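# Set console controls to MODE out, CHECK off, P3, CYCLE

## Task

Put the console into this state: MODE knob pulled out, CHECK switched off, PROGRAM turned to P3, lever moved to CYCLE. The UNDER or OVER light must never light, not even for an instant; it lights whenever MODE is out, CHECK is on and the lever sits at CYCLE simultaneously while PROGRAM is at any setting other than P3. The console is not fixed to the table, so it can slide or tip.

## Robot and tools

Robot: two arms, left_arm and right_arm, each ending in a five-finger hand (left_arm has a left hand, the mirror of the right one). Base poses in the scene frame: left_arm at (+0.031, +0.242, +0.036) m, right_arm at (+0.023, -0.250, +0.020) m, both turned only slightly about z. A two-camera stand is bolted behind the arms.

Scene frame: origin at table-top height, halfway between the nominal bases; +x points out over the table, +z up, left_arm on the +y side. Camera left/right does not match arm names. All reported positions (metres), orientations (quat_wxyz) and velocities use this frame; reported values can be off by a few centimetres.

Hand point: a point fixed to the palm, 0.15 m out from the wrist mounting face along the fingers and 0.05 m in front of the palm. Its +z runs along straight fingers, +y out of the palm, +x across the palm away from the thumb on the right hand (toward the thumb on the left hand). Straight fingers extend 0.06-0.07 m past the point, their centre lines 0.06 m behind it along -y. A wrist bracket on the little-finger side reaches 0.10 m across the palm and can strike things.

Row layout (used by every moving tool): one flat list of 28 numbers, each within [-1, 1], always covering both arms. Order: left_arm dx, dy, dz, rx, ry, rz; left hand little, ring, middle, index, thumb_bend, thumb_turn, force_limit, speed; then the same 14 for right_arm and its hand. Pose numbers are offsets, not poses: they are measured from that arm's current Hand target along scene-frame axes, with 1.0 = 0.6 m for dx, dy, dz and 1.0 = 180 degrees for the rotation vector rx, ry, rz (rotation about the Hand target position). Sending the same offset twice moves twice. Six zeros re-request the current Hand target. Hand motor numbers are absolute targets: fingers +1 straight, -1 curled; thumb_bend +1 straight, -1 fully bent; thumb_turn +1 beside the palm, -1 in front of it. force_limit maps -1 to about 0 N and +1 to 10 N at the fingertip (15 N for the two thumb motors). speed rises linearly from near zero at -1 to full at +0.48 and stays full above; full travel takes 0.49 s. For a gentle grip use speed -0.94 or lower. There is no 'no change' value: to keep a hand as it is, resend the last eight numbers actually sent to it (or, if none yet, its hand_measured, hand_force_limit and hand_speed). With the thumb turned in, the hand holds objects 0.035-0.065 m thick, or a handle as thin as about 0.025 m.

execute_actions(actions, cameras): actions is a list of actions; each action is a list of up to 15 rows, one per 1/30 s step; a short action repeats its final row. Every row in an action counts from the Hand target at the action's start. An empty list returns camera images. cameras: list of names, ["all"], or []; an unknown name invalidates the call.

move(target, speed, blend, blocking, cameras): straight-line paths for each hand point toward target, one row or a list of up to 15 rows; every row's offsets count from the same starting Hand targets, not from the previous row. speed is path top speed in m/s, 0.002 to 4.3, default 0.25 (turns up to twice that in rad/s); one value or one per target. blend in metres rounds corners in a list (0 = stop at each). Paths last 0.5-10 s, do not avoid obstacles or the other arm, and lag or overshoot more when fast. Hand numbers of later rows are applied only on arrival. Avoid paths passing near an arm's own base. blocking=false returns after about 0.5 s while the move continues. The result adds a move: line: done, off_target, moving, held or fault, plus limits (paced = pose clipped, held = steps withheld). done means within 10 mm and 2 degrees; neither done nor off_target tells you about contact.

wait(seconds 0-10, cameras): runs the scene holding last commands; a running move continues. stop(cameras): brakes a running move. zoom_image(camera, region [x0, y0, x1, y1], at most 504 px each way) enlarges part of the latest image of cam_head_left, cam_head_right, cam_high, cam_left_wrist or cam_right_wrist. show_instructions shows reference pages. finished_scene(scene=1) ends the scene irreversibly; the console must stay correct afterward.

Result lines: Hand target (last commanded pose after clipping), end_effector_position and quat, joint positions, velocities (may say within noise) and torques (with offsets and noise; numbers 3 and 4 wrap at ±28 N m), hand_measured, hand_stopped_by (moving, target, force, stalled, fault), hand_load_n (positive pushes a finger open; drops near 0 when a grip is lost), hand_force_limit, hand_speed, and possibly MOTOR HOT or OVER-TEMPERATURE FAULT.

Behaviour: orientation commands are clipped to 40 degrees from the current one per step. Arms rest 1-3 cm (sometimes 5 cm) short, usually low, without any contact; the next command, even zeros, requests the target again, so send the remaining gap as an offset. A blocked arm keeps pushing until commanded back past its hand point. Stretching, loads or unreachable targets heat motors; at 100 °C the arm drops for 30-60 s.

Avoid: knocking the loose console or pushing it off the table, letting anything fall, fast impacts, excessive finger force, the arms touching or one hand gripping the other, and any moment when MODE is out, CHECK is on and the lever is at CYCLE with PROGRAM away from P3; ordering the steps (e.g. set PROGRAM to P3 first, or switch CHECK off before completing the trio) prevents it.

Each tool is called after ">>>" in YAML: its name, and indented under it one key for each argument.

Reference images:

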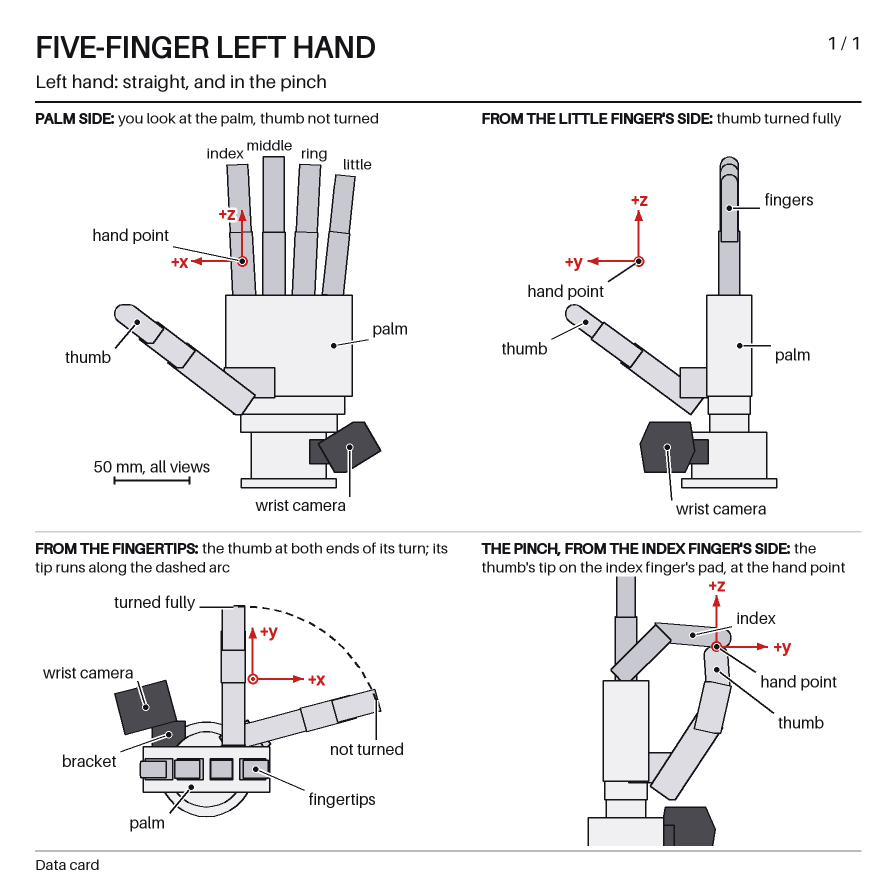

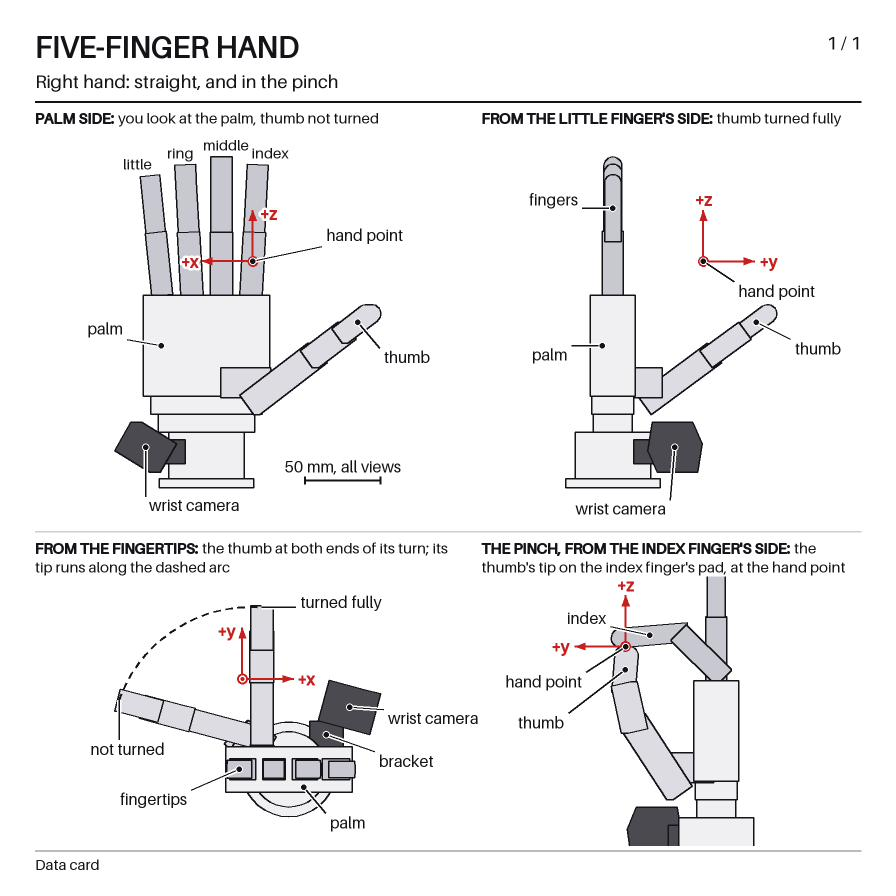

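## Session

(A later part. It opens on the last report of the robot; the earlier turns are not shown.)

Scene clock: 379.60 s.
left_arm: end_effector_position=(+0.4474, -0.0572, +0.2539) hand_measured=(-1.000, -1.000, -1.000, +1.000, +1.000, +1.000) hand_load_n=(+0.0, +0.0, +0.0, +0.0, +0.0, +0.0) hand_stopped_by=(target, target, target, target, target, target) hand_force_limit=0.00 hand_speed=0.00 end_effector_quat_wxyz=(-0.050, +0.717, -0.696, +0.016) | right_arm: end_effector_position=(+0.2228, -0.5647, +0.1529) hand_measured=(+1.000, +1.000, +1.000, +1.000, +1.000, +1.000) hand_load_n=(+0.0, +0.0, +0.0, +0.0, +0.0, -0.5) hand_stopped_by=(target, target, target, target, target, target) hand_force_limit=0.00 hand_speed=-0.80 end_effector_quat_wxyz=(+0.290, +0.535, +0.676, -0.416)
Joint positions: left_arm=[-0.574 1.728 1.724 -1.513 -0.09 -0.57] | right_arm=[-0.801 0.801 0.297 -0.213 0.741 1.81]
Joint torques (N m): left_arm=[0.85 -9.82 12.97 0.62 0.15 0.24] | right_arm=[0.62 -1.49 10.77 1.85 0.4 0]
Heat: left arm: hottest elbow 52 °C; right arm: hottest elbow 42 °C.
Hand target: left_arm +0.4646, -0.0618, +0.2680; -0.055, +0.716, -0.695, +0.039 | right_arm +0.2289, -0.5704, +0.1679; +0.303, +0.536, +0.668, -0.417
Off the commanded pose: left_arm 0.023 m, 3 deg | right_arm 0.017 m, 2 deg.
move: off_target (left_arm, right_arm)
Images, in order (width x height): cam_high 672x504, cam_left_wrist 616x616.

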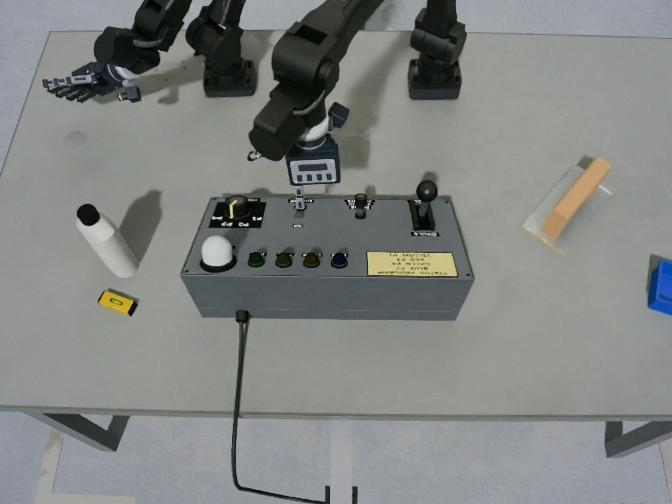

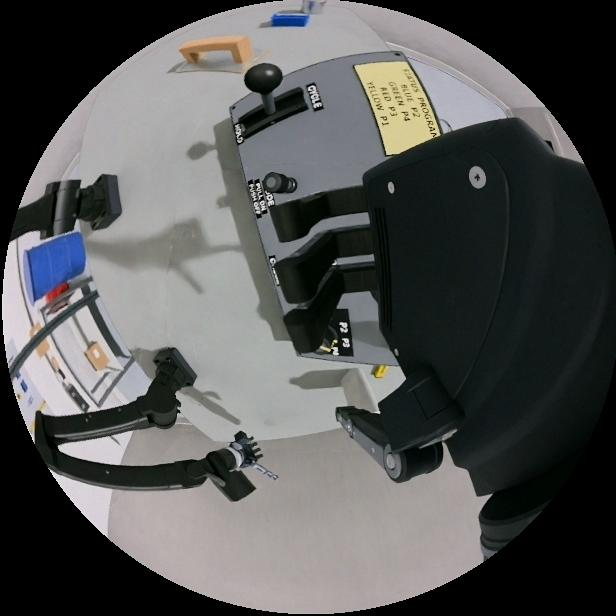

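>>> move:
  target: [0.005, -0.007, -0.05, 0, 0, 0, -1, -1, -1, 1, 1, 1, 0, 0, 0, 0, 0, 0, 0, 0, 1, 1, 1, 1, 1, 1, 0, -0.8]
  speed: 0.1
  cameras: ["cam_left_wrist", "cam_high", "cam_head_left"]

>>> zoom_image:
  camera: "cam_high"
  region: [240, 140, 400, 260]

>>> zoom_image:
  camera: "cam_head_left"
  region: [340, 180, 460, 290]

Scene clock: 388.80 s.
left_arm: end_effector_position=(+0.4631, -0.0667, +0.2421) hand_measured=(-1.000, -1.000, -1.000, +1.000, +1.000, +1.000) hand_load_n=(+0.5, +0.0, +0.0, +0.0, +0.0, +0.0) hand_stopped_by=(target, target, target, target, target, target) hand_force_limit=0.00 hand_speed=0.00 end_effector_quat_wxyz=(-0.055, +0.716, -0.694, +0.038) | right_arm: end_effector_position=(+0.2228, -0.5647, +0.1529) hand_measured=(+1.000, +1.000, +1.000, +1.000, +1.000, +1.000) hand_load_n=(+0.0, +0.0, +0.0, +0.0, +0.0, +0.0) hand_stopped_by=(target, target, target, target, target, target) hand_force_limit=0.00 hand_speed=-0.80 end_effector_quat_wxyz=(+0.290, +0.535, +0.676, -0.416)
Joint positions: left_arm=[-0.574 1.745 1.717 -1.444 -0.09 -0.569] | right_arm=[-0.801 0.801 0.297 -0.213 0.741 1.81]
Joint torques (N m): left_arm=[0.44 -10.23 8.36 0.76 0.14 0.12] | right_arm=[0.38 -1.2 10.69 1.78 0.39 -0.02]
Heat: left arm: hottest elbow 51 °C; right arm: hottest elbow 42 °C.
Hand target: left_arm +0.4676, -0.0660, +0.2381; -0.055, +0.716, -0.695, +0.040 | right_arm +0.2289, -0.5704, +0.1679; +0.303, +0.536, +0.668, -0.417
Off the commanded pose: left_arm 0.006 m, 0 deg | right_arm 0.017 m, 2 deg.
move: off_target (right_arm)
Images, in order (width x height): cam_head_left 672x504, cam_high 672x504, cam_left_wrist 616x616.

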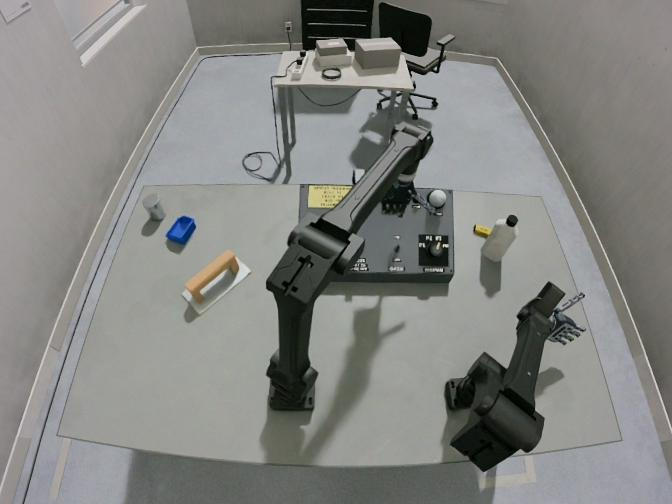

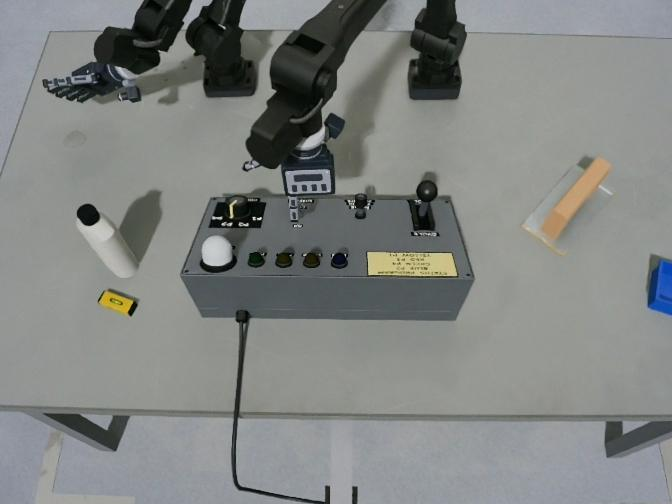

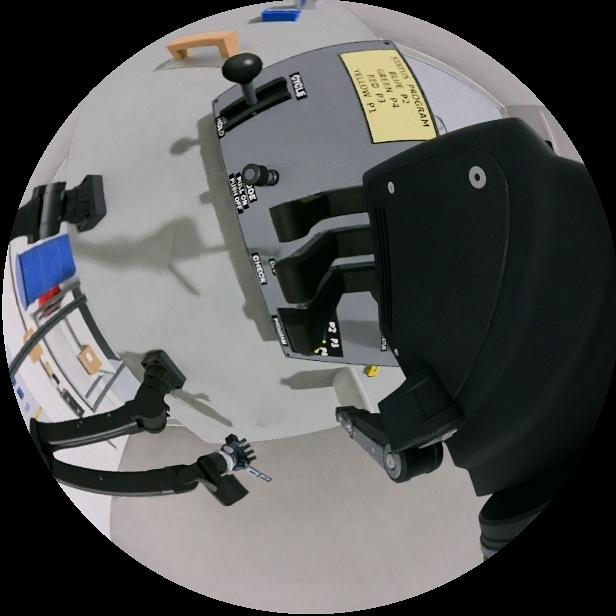

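Scaled by 3.150.

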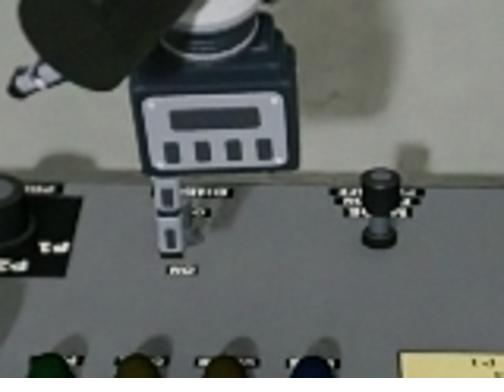

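Scaled by 4.200.

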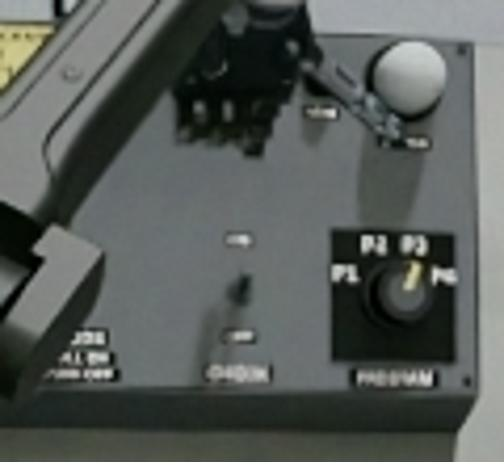

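>>> move:
  target: [-0.02, 0.015, -0.058, 0, 0, 0, -1, -1, -1, 1, 1, 1, 0, 0, 0, 0, 0, 0, 0, 0, 1, 1, 1, 1, 1, 1, 0, -0.8]
  speed: 0.08
  cameras: ["cam_left_wrist", "cam_high", "cam_head_left"]

>>> zoom_image:
  camera: "cam_high"
  region: [240, 140, 400, 260]

>>> zoom_image:
  camera: "cam_head_left"
  region: [340, 180, 460, 290]

Scene clock: 399.50 s.
left_arm: end_effector_position=(+0.4519, -0.0600, +0.1918) hand_measured=(-1.000, -1.000, -1.000, +1.000, +1.000, +1.000) hand_load_n=(+0.0, +0.0, +0.0, +0.0, +0.0, +0.0) hand_stopped_by=(target, target, target, target, target, target) hand_force_limit=0.00 hand_speed=0.00 end_effector_quat_wxyz=(-0.052, +0.716, -0.695, +0.024) | right_arm: end_effector_position=(+0.2228, -0.5647, +0.1529) hand_measured=(+1.000, +1.000, +1.000, +1.000, +1.000, +1.000) hand_load_n=(+0.0, +0.0, +0.0, +0.0, +0.0, +0.0) hand_stopped_by=(target, target, target, target, target, target) hand_force_limit=0.00 hand_speed=-0.80 end_effector_quat_wxyz=(+0.290, +0.535, +0.676, -0.416)
Joint positions: left_arm=[-0.574 1.745 1.584 -1.341 -0.09 -0.569] | right_arm=[-0.801 0.801 0.297 -0.213 0.741 1.81]
Joint torques (N m): left_arm=[0.97 -12.1 8.13 0.76 0.11 0.2] | right_arm=[0.67 -1.26 10.74 1.85 0.4 -0.01]
Heat: left arm: hottest elbow 51 °C; right arm: hottest elbow 42 °C.
Hand target: left_arm +0.4556, -0.0570, +0.2033; -0.055, +0.716, -0.695, +0.040 | right_arm +0.2289, -0.5704, +0.1679; +0.303, +0.536, +0.668, -0.417
Off the commanded pose: left_arm 0.012 m, 2 deg | right_arm 0.017 m, 2 deg.
move: off_target (left_arm, right_arm)
Images, in order (width x height): cam_head_left 672x504, cam_high 672x504, cam_left_wrist 616x616.

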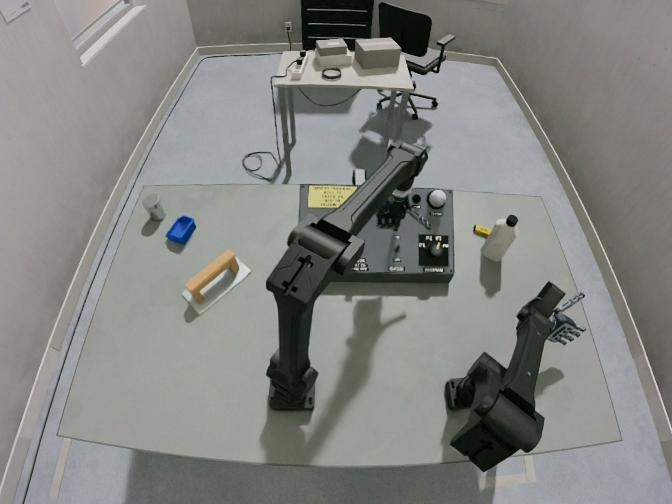

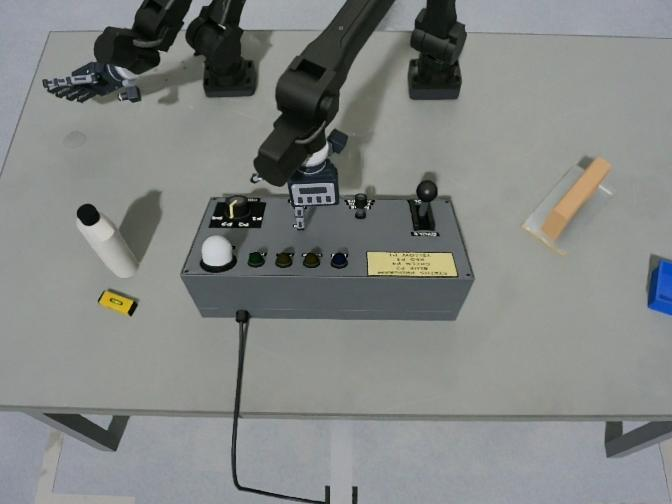

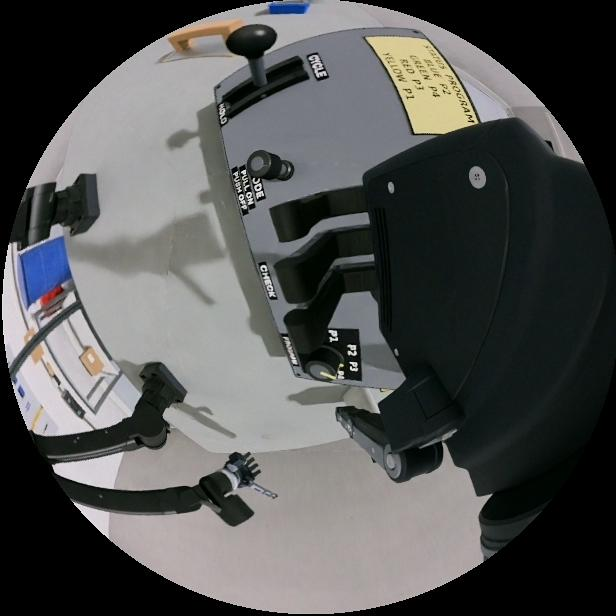

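Scaled by 3.150.

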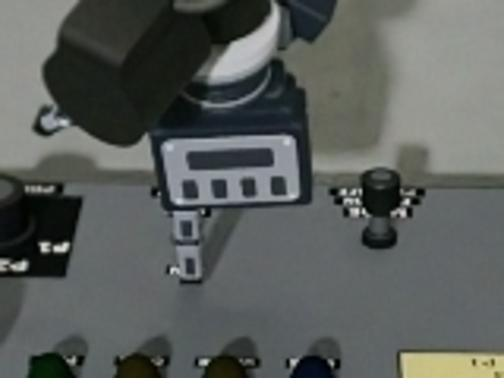

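Scaled by 4.200.

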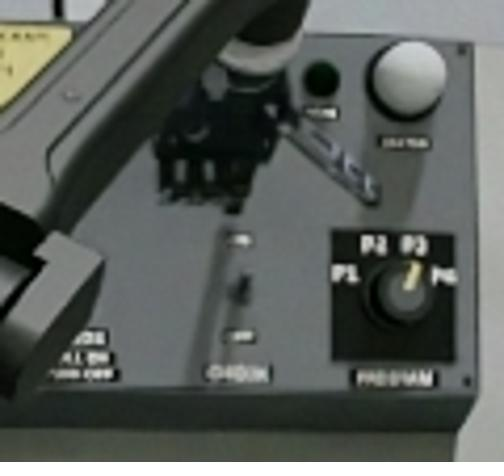

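>>> move:
  target: [-0.10, -0.004, 0.0, 0, 0, 0, -1, -1, -1, 1, 1, 1, 0, 0, 0, 0, 0, 0, 0, 0, 1, 1, 1, 1, 1, 1, 0, -0.8]
  speed: 0.08
  cameras: ["cam_left_wrist", "cam_high", "cam_head_left"]

>>> zoom_image:
  camera: "cam_high"
  region: [240, 140, 400, 260]

>>> zoom_image:
  camera: "cam_head_left"
  region: [340, 180, 460, 290]

Scene clock: 410.47 s.
left_arm: end_effector_position=(+0.3977, -0.0526, +0.1941) hand_measured=(-1.000, -1.000, -1.000, +1.000, +1.000, +1.000) hand_load_n=(+0.0, +0.5, +0.0, +0.0, +0.0, +0.0) hand_stopped_by=(target, target, target, target, target, target) hand_force_limit=0.00 hand_speed=0.00 end_effector_quat_wxyz=(-0.051, +0.716, -0.695, +0.024) | right_arm: end_effector_position=(+0.2228, -0.5647, +0.1529) hand_measured=(+1.000, +1.000, +1.000, +1.000, +1.000, +1.000) hand_load_n=(+0.0, +0.0, +0.0, +0.0, +0.0, -0.5) hand_stopped_by=(target, target, target, target, target, target) hand_force_limit=0.00 hand_speed=-0.80 end_effector_quat_wxyz=(+0.290, +0.535, +0.676, -0.416)
Joint positions: left_arm=[-0.618 1.616 1.424 -1.313 -0.092 -0.613] | right_arm=[-0.801 0.801 0.297 -0.213 0.741 1.81]
Joint torques (N m): left_arm=[-1.49 -10.7 8.17 0.62 -0.03 -0.03] | right_arm=[0.73 -1.26 10.76 1.88 0.38 0]
Heat: left arm: hottest elbow 49 °C; right arm: hottest elbow 42 °C.
Hand target: left_arm +0.3957, -0.0594, +0.2034; -0.055, +0.716, -0.695, +0.040 | right_arm +0.2289, -0.5704, +0.1679; +0.303, +0.536, +0.668, -0.417
Off the commanded pose: left_arm 0.012 m, 2 deg | right_arm 0.017 m, 2 deg.
move: off_target (left_arm, right_arm)
Images, in order (width x height): cam_head_left 672x504, cam_high 672x504, cam_left_wrist 616x616.

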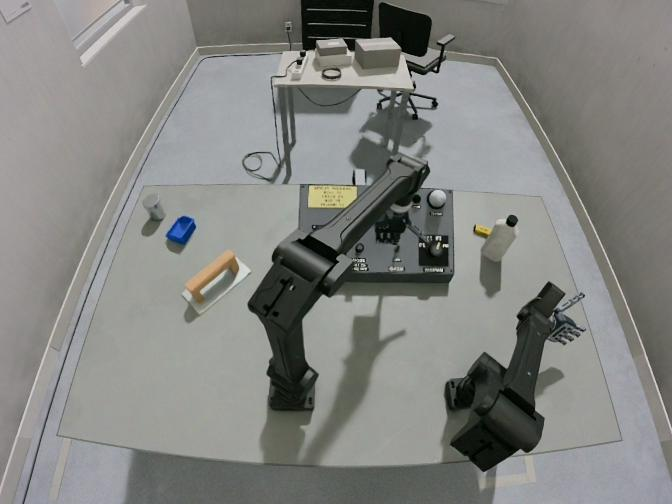

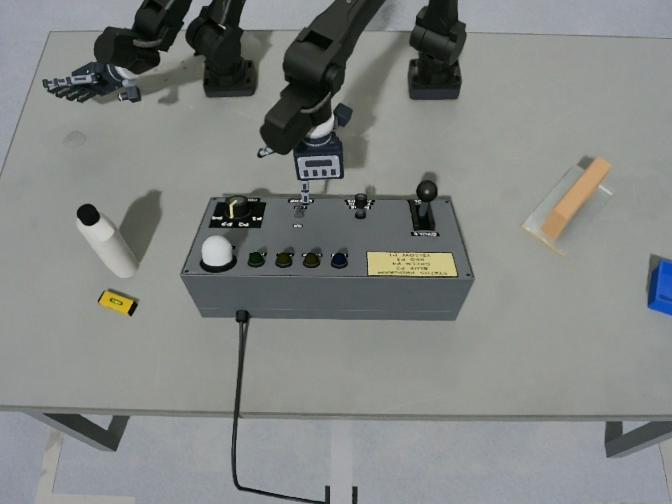

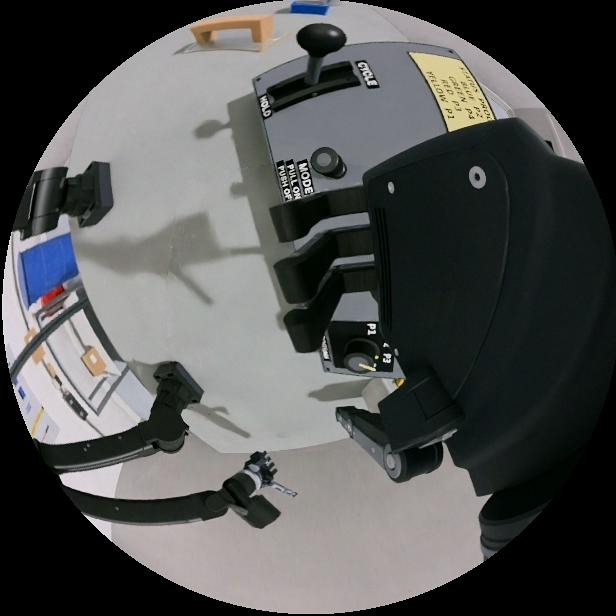

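Scaled by 3.150.

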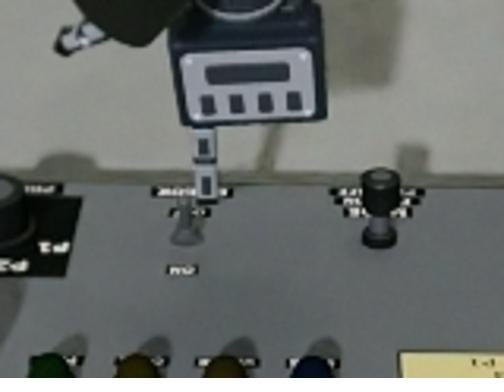

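Scaled by 4.200.

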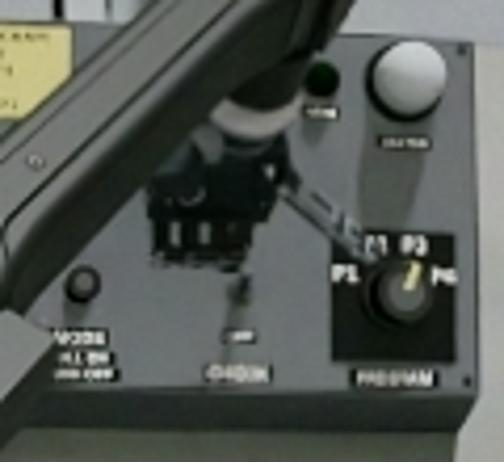

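>>> move:
  target:
    - [0.0, 0.0, 0.12, 0, 0, 0, -1, -1, -1, 1, 1, 1, 0, 0, 0, 0, 0, 0, 0, 0, 1, 1, 1, 1, 1, 1, 0, -0.8]
    - [0.10, -0.03, 0.10, 0, 0, 0, -1, 1, 1, 1, 1, 1, 0, 0, 0, 0, 0, 0, 0, 0, 1, 1, 1, 1, 1, 1, 0, -0.8]
  speed: 0.15
  cameras: ["cam_left_wrist", "cam_high", "cam_head_left"]

>>> zoom_image:
  camera: "cam_high"
  region: [240, 140, 400, 260]

>>> zoom_image:
  camera: "cam_left_wrist"
  region: [220, 130, 400, 390]

Scene clock: 429.30 s.
left_arm: end_effector_position=(+0.4391, -0.0779, +0.2449) hand_measured=(-1.000, +1.000, +1.000, +1.000, +1.000, +1.000) hand_load_n=(+0.0, +0.0, +0.0, -0.5, +0.0, +0.0) hand_stopped_by=(target, target, target, target, target, target) hand_force_limit=0.00 hand_speed=0.00 end_effector_quat_wxyz=(-0.051, +0.714, -0.699, +0.020) | right_arm: end_effector_position=(+0.2228, -0.5647, +0.1529) hand_measured=(+1.000, +1.000, +1.000, +1.000, +1.000, +1.000) hand_load_n=(+0.0, +0.0, +0.0, +0.0, +0.0, -0.5) hand_stopped_by=(target, target, target, target, target, target) hand_force_limit=0.00 hand_speed=-0.80 end_effector_quat_wxyz=(+0.290, +0.535, +0.676, -0.416)
Joint positions: left_arm=[-0.615 1.736 1.711 -1.488 -0.092 -0.602] | right_arm=[-0.801 0.801 0.297 -0.213 0.741 1.81]
Joint torques (N m): left_arm=[1.2 -11.34 13.24 -0.09 0.04 0.24] | right_arm=[0.67 -0.97 10.7 1.83 0.4 -0.01]
Heat: left arm: hottest elbow 49 °C; right arm: hottest elbow 42 °C.
Hand target: left_arm +0.4557, -0.0774, +0.2632; -0.055, +0.716, -0.695, +0.039 | right_arm +0.2289, -0.5704, +0.1679; +0.303, +0.536, +0.668, -0.417
Off the commanded pose: left_arm 0.025 m, 2 deg | right_arm 0.017 m, 2 deg.
move: off_target (left_arm, right_arm); target 2's new numbers were sent with left_arm's hand 0.025 m and 2 deg from that target
Images, in order (width x height): cam_head_left 672x504, cam_high 672x504, cam_left_wrist 616x616.

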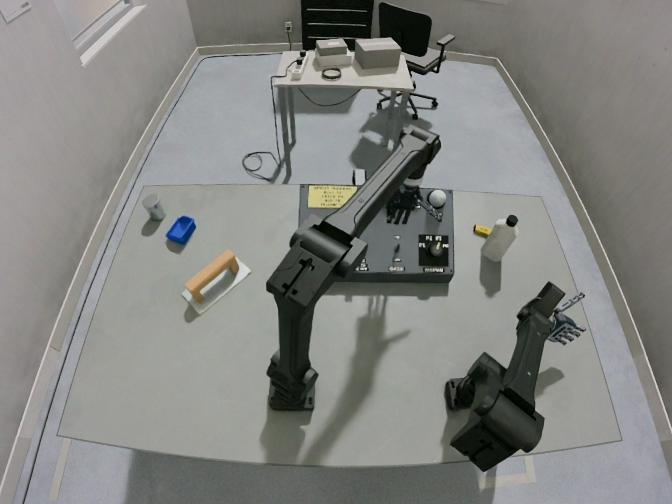

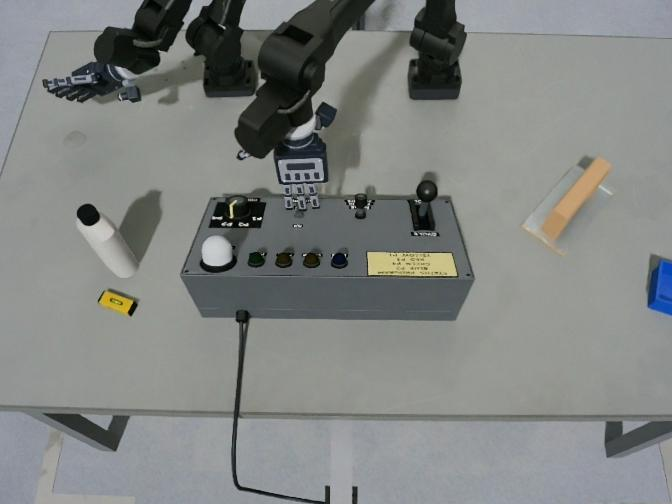

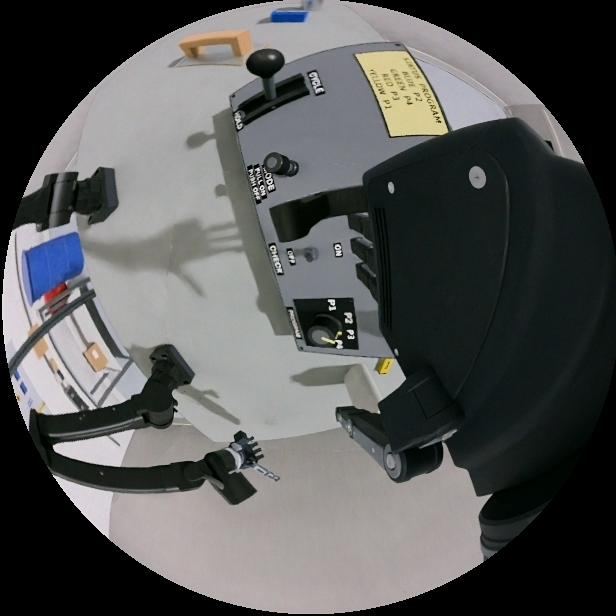

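Scaled by 3.150.

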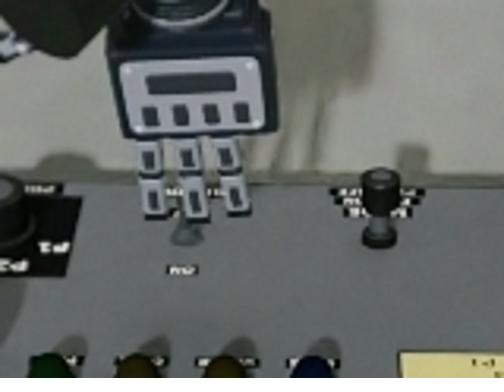

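Scaled by 1.938 from the camera's 616x616 image, which has a finer 880x880 frame.

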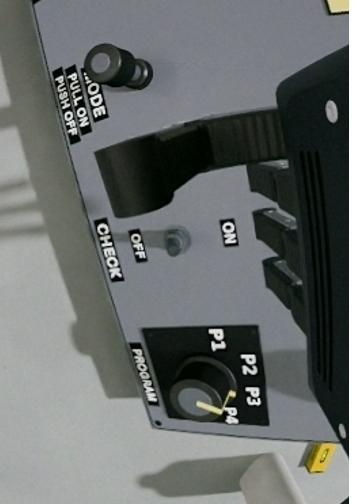

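>>> zoom_image:
  camera: "cam_left_wrist"
  region: [255, 215, 375, 300]

Scaled by 4.200 from the camera's 616x616 image, which has a finer 880x880 frame.

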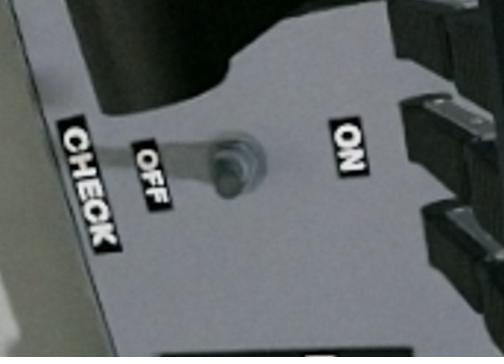

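>>> move:
  target:
    - [0.02, -0.003, -0.03, 0, 0, 0, -1, 1, 1, 1, 1, 1, 0, 0, 0, 0, 0, 0, 0, 0, 1, 1, 1, 1, 1, 1, 0, -0.8]
    - [0.008, -0.003, -0.1, 0, 0, 0, -1, 1, 1, 1, 1, 1, 0, 0, 0, 0, 0, 0, 0, 0, 1, 1, 1, 1, 1, 1, 0, -0.8]
  speed: 0.08
  cameras: ["cam_left_wrist", "cam_high", "cam_head_left"]

>>> zoom_image:
  camera: "cam_high"
  region: [240, 140, 400, 260]

>>> zoom_image:
  camera: "cam_left_wrist"
  region: [220, 130, 400, 390]

Scene clock: 450.63 s.
left_arm: end_effector_position=(+0.4553, -0.0819, +0.2035) hand_measured=(-1.000, +1.000, +1.000, +1.000, +1.000, +1.000) hand_load_n=(+0.0, +0.0, +0.0, +0.0, +0.0, -0.5) hand_stopped_by=(target, target, target, target, target, target) hand_force_limit=0.00 hand_speed=0.00 end_effector_quat_wxyz=(-0.054, +0.714, -0.697, +0.035) | right_arm: end_effector_position=(+0.2228, -0.5647, +0.1529) hand_measured=(+1.000, +1.000, +1.000, +1.000, +1.000, +1.000) hand_load_n=(+0.0, +0.0, +0.0, +0.0, +0.0, -0.5) hand_stopped_by=(target, target, target, target, target, target) hand_force_limit=0.00 hand_speed=-0.80 end_effector_quat_wxyz=(+0.290, +0.535, +0.676, -0.416)
Joint positions: left_arm=[-0.605 1.763 1.64 -1.358 -0.092 -0.594] | right_arm=[-0.801 0.801 0.297 -0.213 0.741 1.81]
Joint torques (N m): left_arm=[0.73 -11.22 8.34 0.44 0.05 0.12] | right_arm=[0.85 -0.91 10.76 1.74 0.41 0]
Heat: left arm: hottest elbow 52 °C; right arm: hottest elbow 42 °C.
Hand target: left_arm +0.4605, -0.0792, +0.2033; -0.055, +0.716, -0.695, +0.040 | right_arm +0.2289, -0.5704, +0.1679; +0.303, +0.536, +0.668, -0.417
Off the commanded pose: left_arm 0.006 m, 1 deg | right_arm 0.017 m, 2 deg.
move: off_target (right_arm)
Images, in order (width x height): cam_head_left 672x504, cam_high 672x504, cam_left_wrist 616x616.

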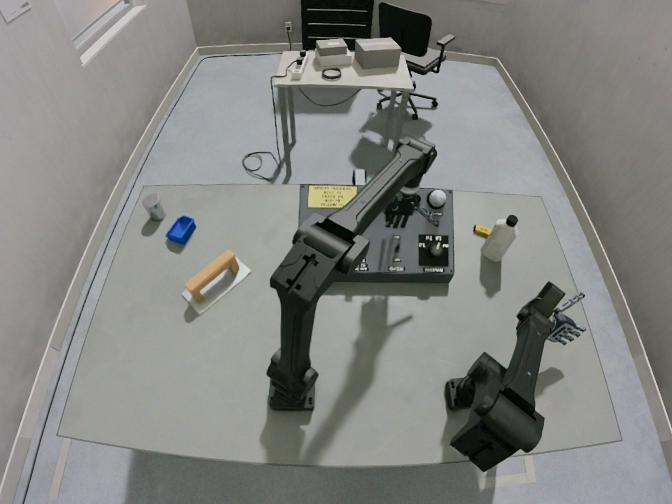

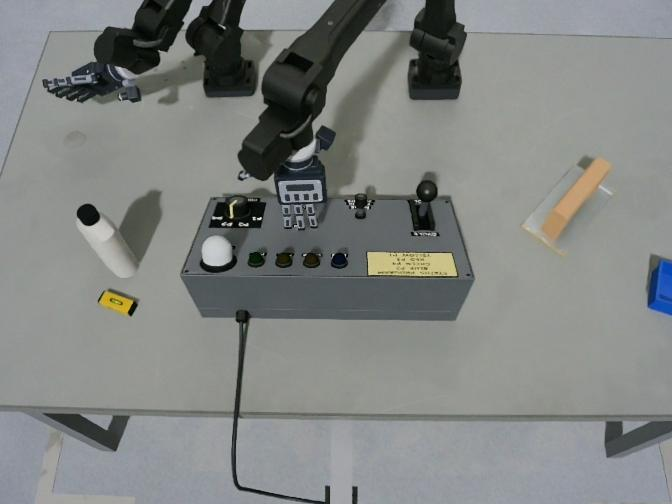

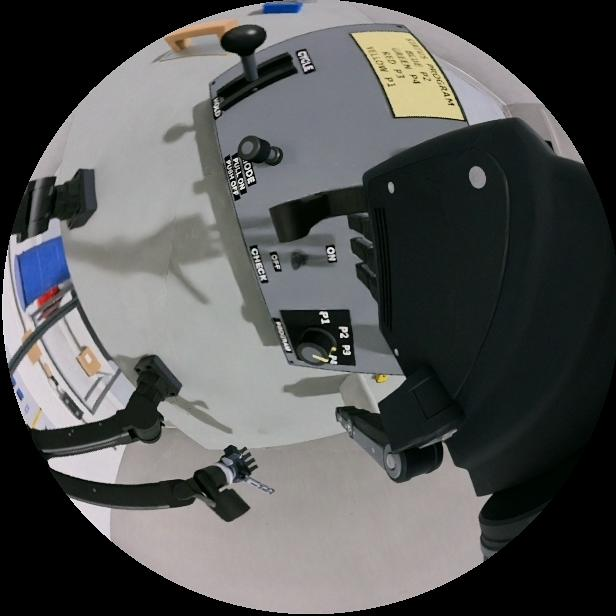

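Scaled by 3.150.

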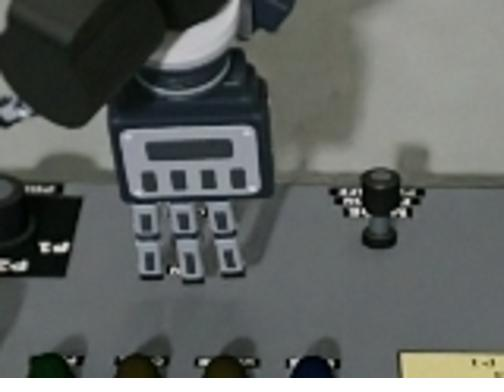

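Scaled by 1.938 from the camera's 616x616 image, which has a finer 880x880 frame.

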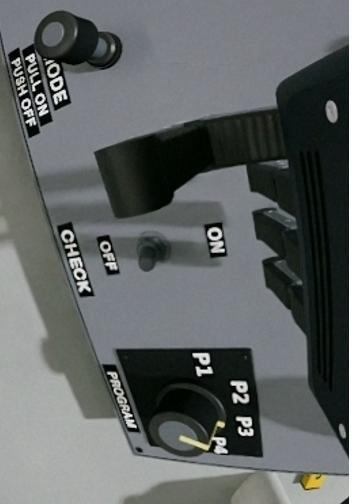

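>>> move:
  target: [-0.11, -0.008, -0.012, 0, 0, 0, -1, 1, 1, 1, 1, 1, 0, 0, 0, 0, 0, 0, 0, 0, 1, 1, 1, 1, 1, 1, 0, -0.8]
  speed: 0.08
  cameras: ["cam_left_wrist", "cam_high", "cam_head_left"]

>>> zoom_image:
  camera: "cam_high"
  region: [240, 140, 400, 260]

>>> zoom_image:
  camera: "cam_left_wrist"
  region: [220, 130, 400, 390]

Scene clock: 460.30 s.
left_arm: end_effector_position=(+0.3997, -0.0781, +0.1877) hand_measured=(-1.000, +1.000, +1.000, +1.000, +1.000, +1.000) hand_load_n=(+0.0, +0.0, +0.0, -0.5, +0.0, +0.0) hand_stopped_by=(target, target, target, target, target, target) hand_force_limit=0.00 hand_speed=0.00 end_effector_quat_wxyz=(-0.053, +0.717, -0.695, +0.029) | right_arm: end_effector_position=(+0.2228, -0.5647, +0.1529) hand_measured=(+1.000, +1.000, +1.000, +1.000, +1.000, +1.000) hand_load_n=(+0.0, +0.0, +0.0, +0.0, +0.0, +0.0) hand_stopped_by=(target, target, target, target, target, target) hand_force_limit=0.00 hand_speed=-0.80 end_effector_quat_wxyz=(+0.290, +0.535, +0.676, -0.416)
Joint positions: left_arm=[-0.659 1.653 1.454 -1.298 -0.097 -0.656] | right_arm=[-0.801 0.801 0.297 -0.213 0.741 1.81]
Joint torques (N m): left_arm=[-0.79 -11.75 8.24 0.49 -0.03 -0.03] | right_arm=[0.73 -1.08 10.76 1.88 0.4 0]
Heat: left arm: hottest elbow 50 °C; right arm: hottest elbow 42 °C.
Hand target: left_arm +0.3944, -0.0841, +0.1960; -0.055, +0.716, -0.695, +0.039 | right_arm +0.2289, -0.5704, +0.1679; +0.303, +0.536, +0.668, -0.417
Off the commanded pose: left_arm 0.011 m, 1 deg | right_arm 0.017 m, 2 deg.
move: off_target (left_arm, right_arm)
Images, in order (width x height): cam_head_left 672x504, cam_high 672x504, cam_left_wrist 616x616.

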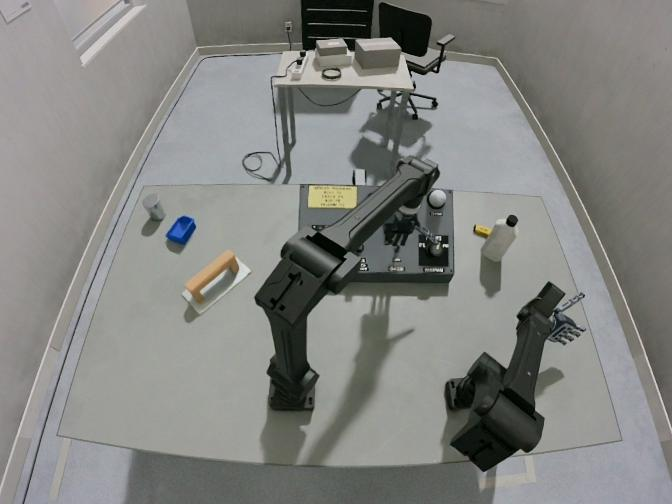

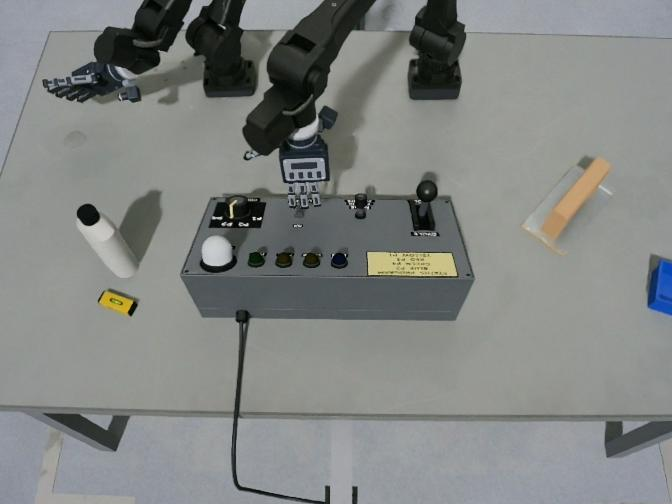

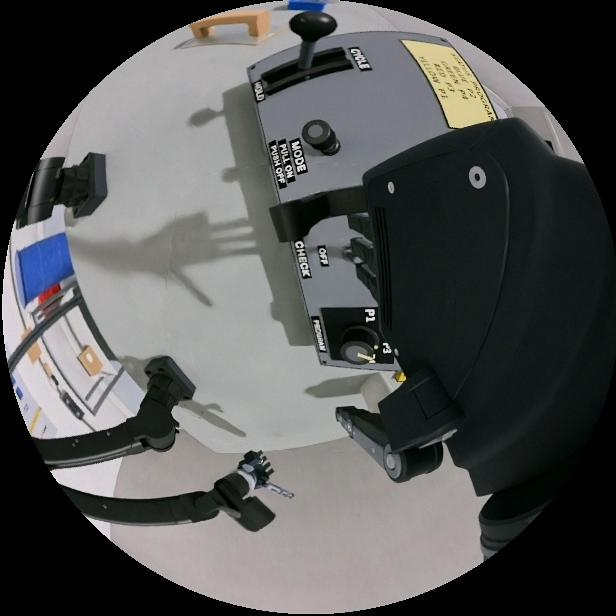

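Scaled by 3.150.

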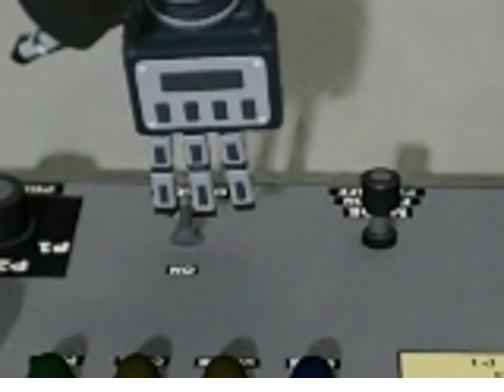

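Scaled by 1.938 from the camera's 616x616 image, which has a finer 880x880 frame.

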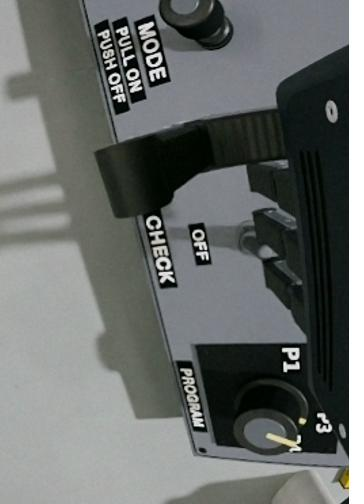

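>>> zoom_image:
  camera: "cam_left_wrist"
  region: [310, 200, 390, 300]

>>> zoom_image:
  camera: "cam_high"
  region: [280, 180, 330, 225]

>>> zoom_image:
  camera: "cam_head_left"
  region: [370, 210, 430, 280]

Scaled by 5.040 from the camera's 616x616 image, which has a finer 880x880 frame.

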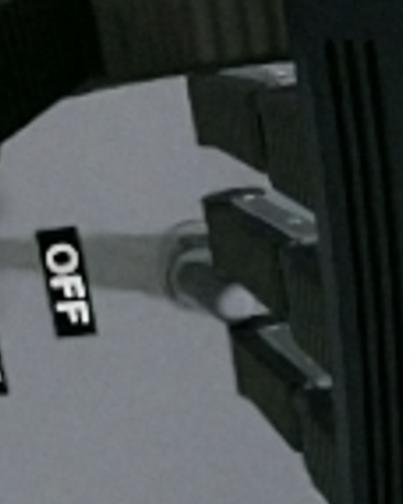

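Scaled by 10.080.

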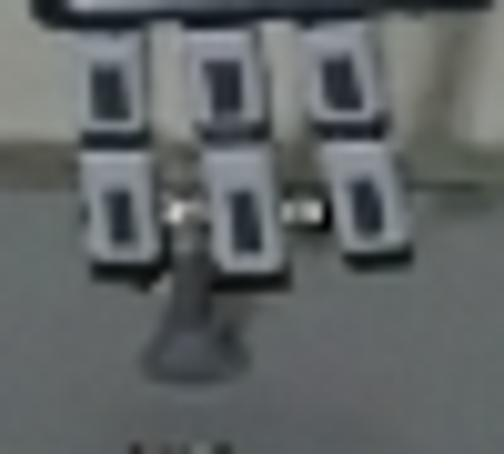

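Scaled by 7.200.

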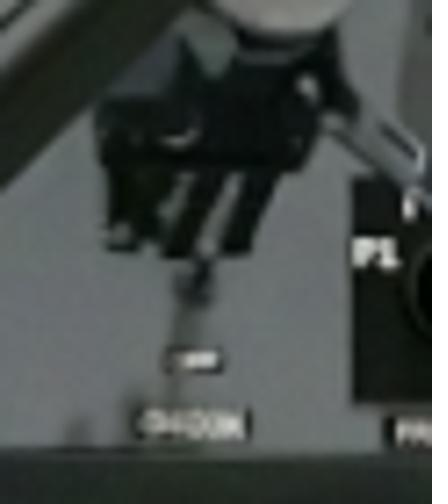

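>>> move:
  target:
    - [0.035, 0.0, 0.0, 0, 0, 0, -1, 1, 1, 1, 1, 1, 0, 0, 0, 0, 0, 0, 0, 0, 1, 1, 1, 1, 1, 1, 0, -0.8]
    - [0.03, -0.03, 0.0, 0, 0, 0, -1, 1, 1, 1, 1, 1, 0, 0, 0, 0, 0, 0, 0, 0, 1, 1, 1, 1, 1, 1, 0, -0.8]
  speed: 0.08
  cameras: ["cam_left_wrist", "cam_high", "cam_head_left"]

>>> zoom_image:
  camera: "cam_left_wrist"
  region: [280, 180, 400, 300]

>>> zoom_image:
  camera: "cam_high"
  region: [270, 170, 340, 230]

Scene clock: 487.63 s.
left_arm: end_effector_position=(+0.4052, -0.0825, +0.1813) hand_measured=(-1.000, +1.000, +1.000, +1.000, +1.000, +1.000) hand_load_n=(+0.5, +0.0, +0.0, +0.0, +0.0, +0.0) hand_stopped_by=(target, target, target, target, target, target) hand_force_limit=0.00 hand_speed=0.00 end_effector_quat_wxyz=(-0.053, +0.719, -0.693, +0.021) | right_arm: end_effector_position=(+0.2228, -0.5647, +0.1529) hand_measured=(+1.000, +1.000, +1.000, +1.000, +1.000, +1.000) hand_load_n=(+0.0, +0.0, +0.0, +0.0, +0.0, +0.0) hand_stopped_by=(target, target, target, target, target, target) hand_force_limit=0.00 hand_speed=-0.80 end_effector_quat_wxyz=(+0.290, +0.535, +0.676, -0.416)
Joint positions: left_arm=[-0.66 1.685 1.477 -1.307 -0.099 -0.663] | right_arm=[-0.801 0.801 0.297 -0.213 0.741 1.81]
Joint torques (N m): left_arm=[-1.73 -9.76 12.98 0.01 0.09 -0.08] | right_arm=[0.73 -1.14 10.74 1.83 0.4 0]
Heat: left arm: hottest elbow 47 °C; right arm: hottest elbow 42 °C.
Hand target: left_arm +0.4123, -0.1020, +0.1960; -0.055, +0.716, -0.695, +0.039 | right_arm +0.2289, -0.5704, +0.1679; +0.303, +0.536, +0.668, -0.417
Off the commanded pose: left_arm 0.025 m, 2 deg | right_arm 0.017 m, 2 deg.
move: off_target (left_arm, right_arm)
Images, in order (width x height): cam_head_left 672x504, cam_high 672x504, cam_left_wrist 616x616.

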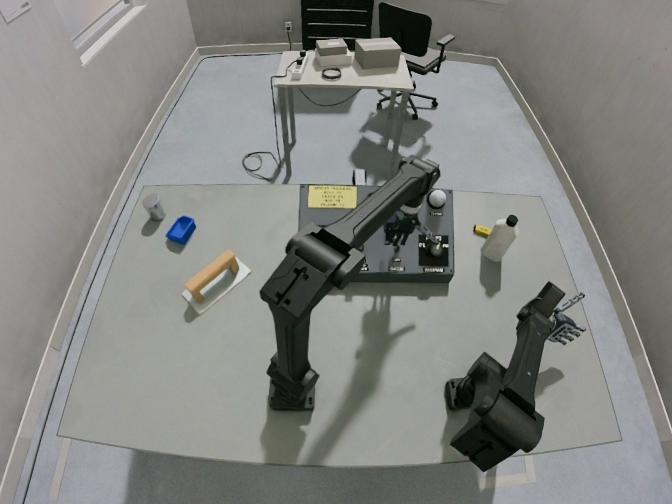

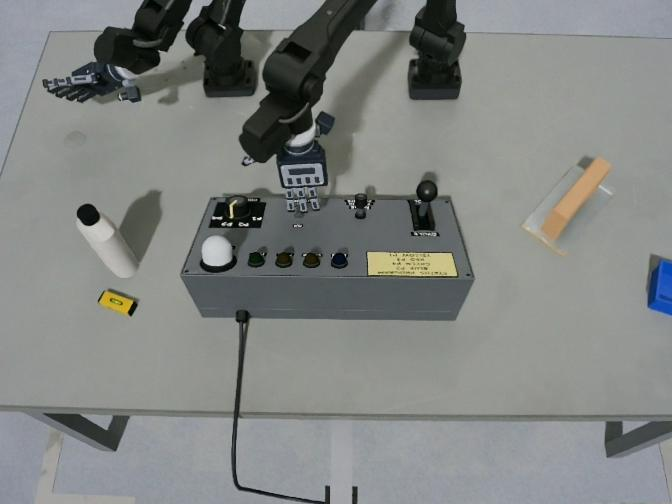

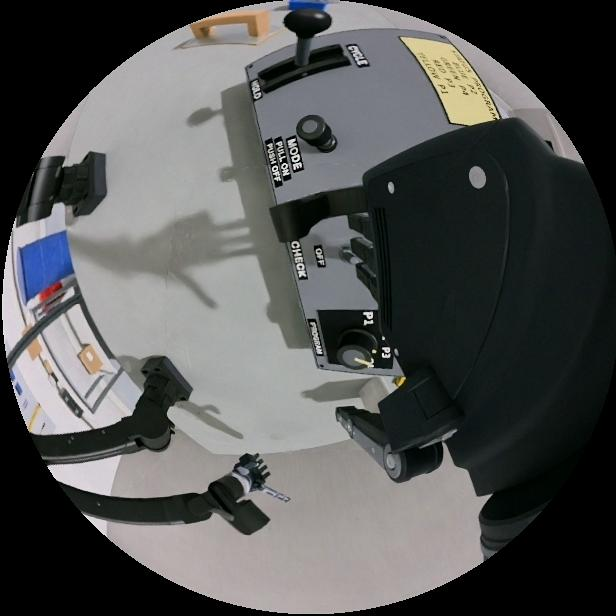

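Scaled by 4.200 from the camera's 616x616 image, which has a finer 880x880 frame.

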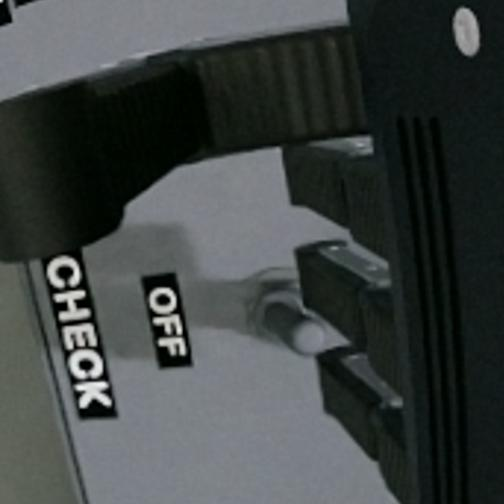

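Scaled by 7.200.

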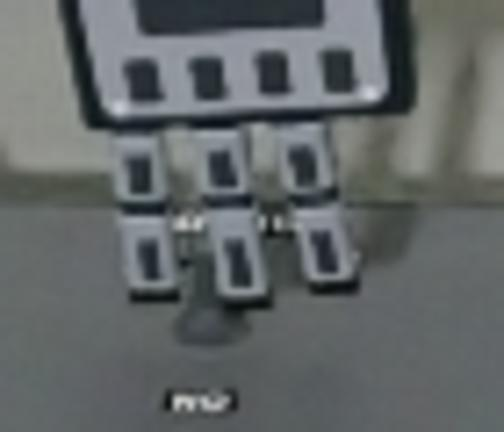

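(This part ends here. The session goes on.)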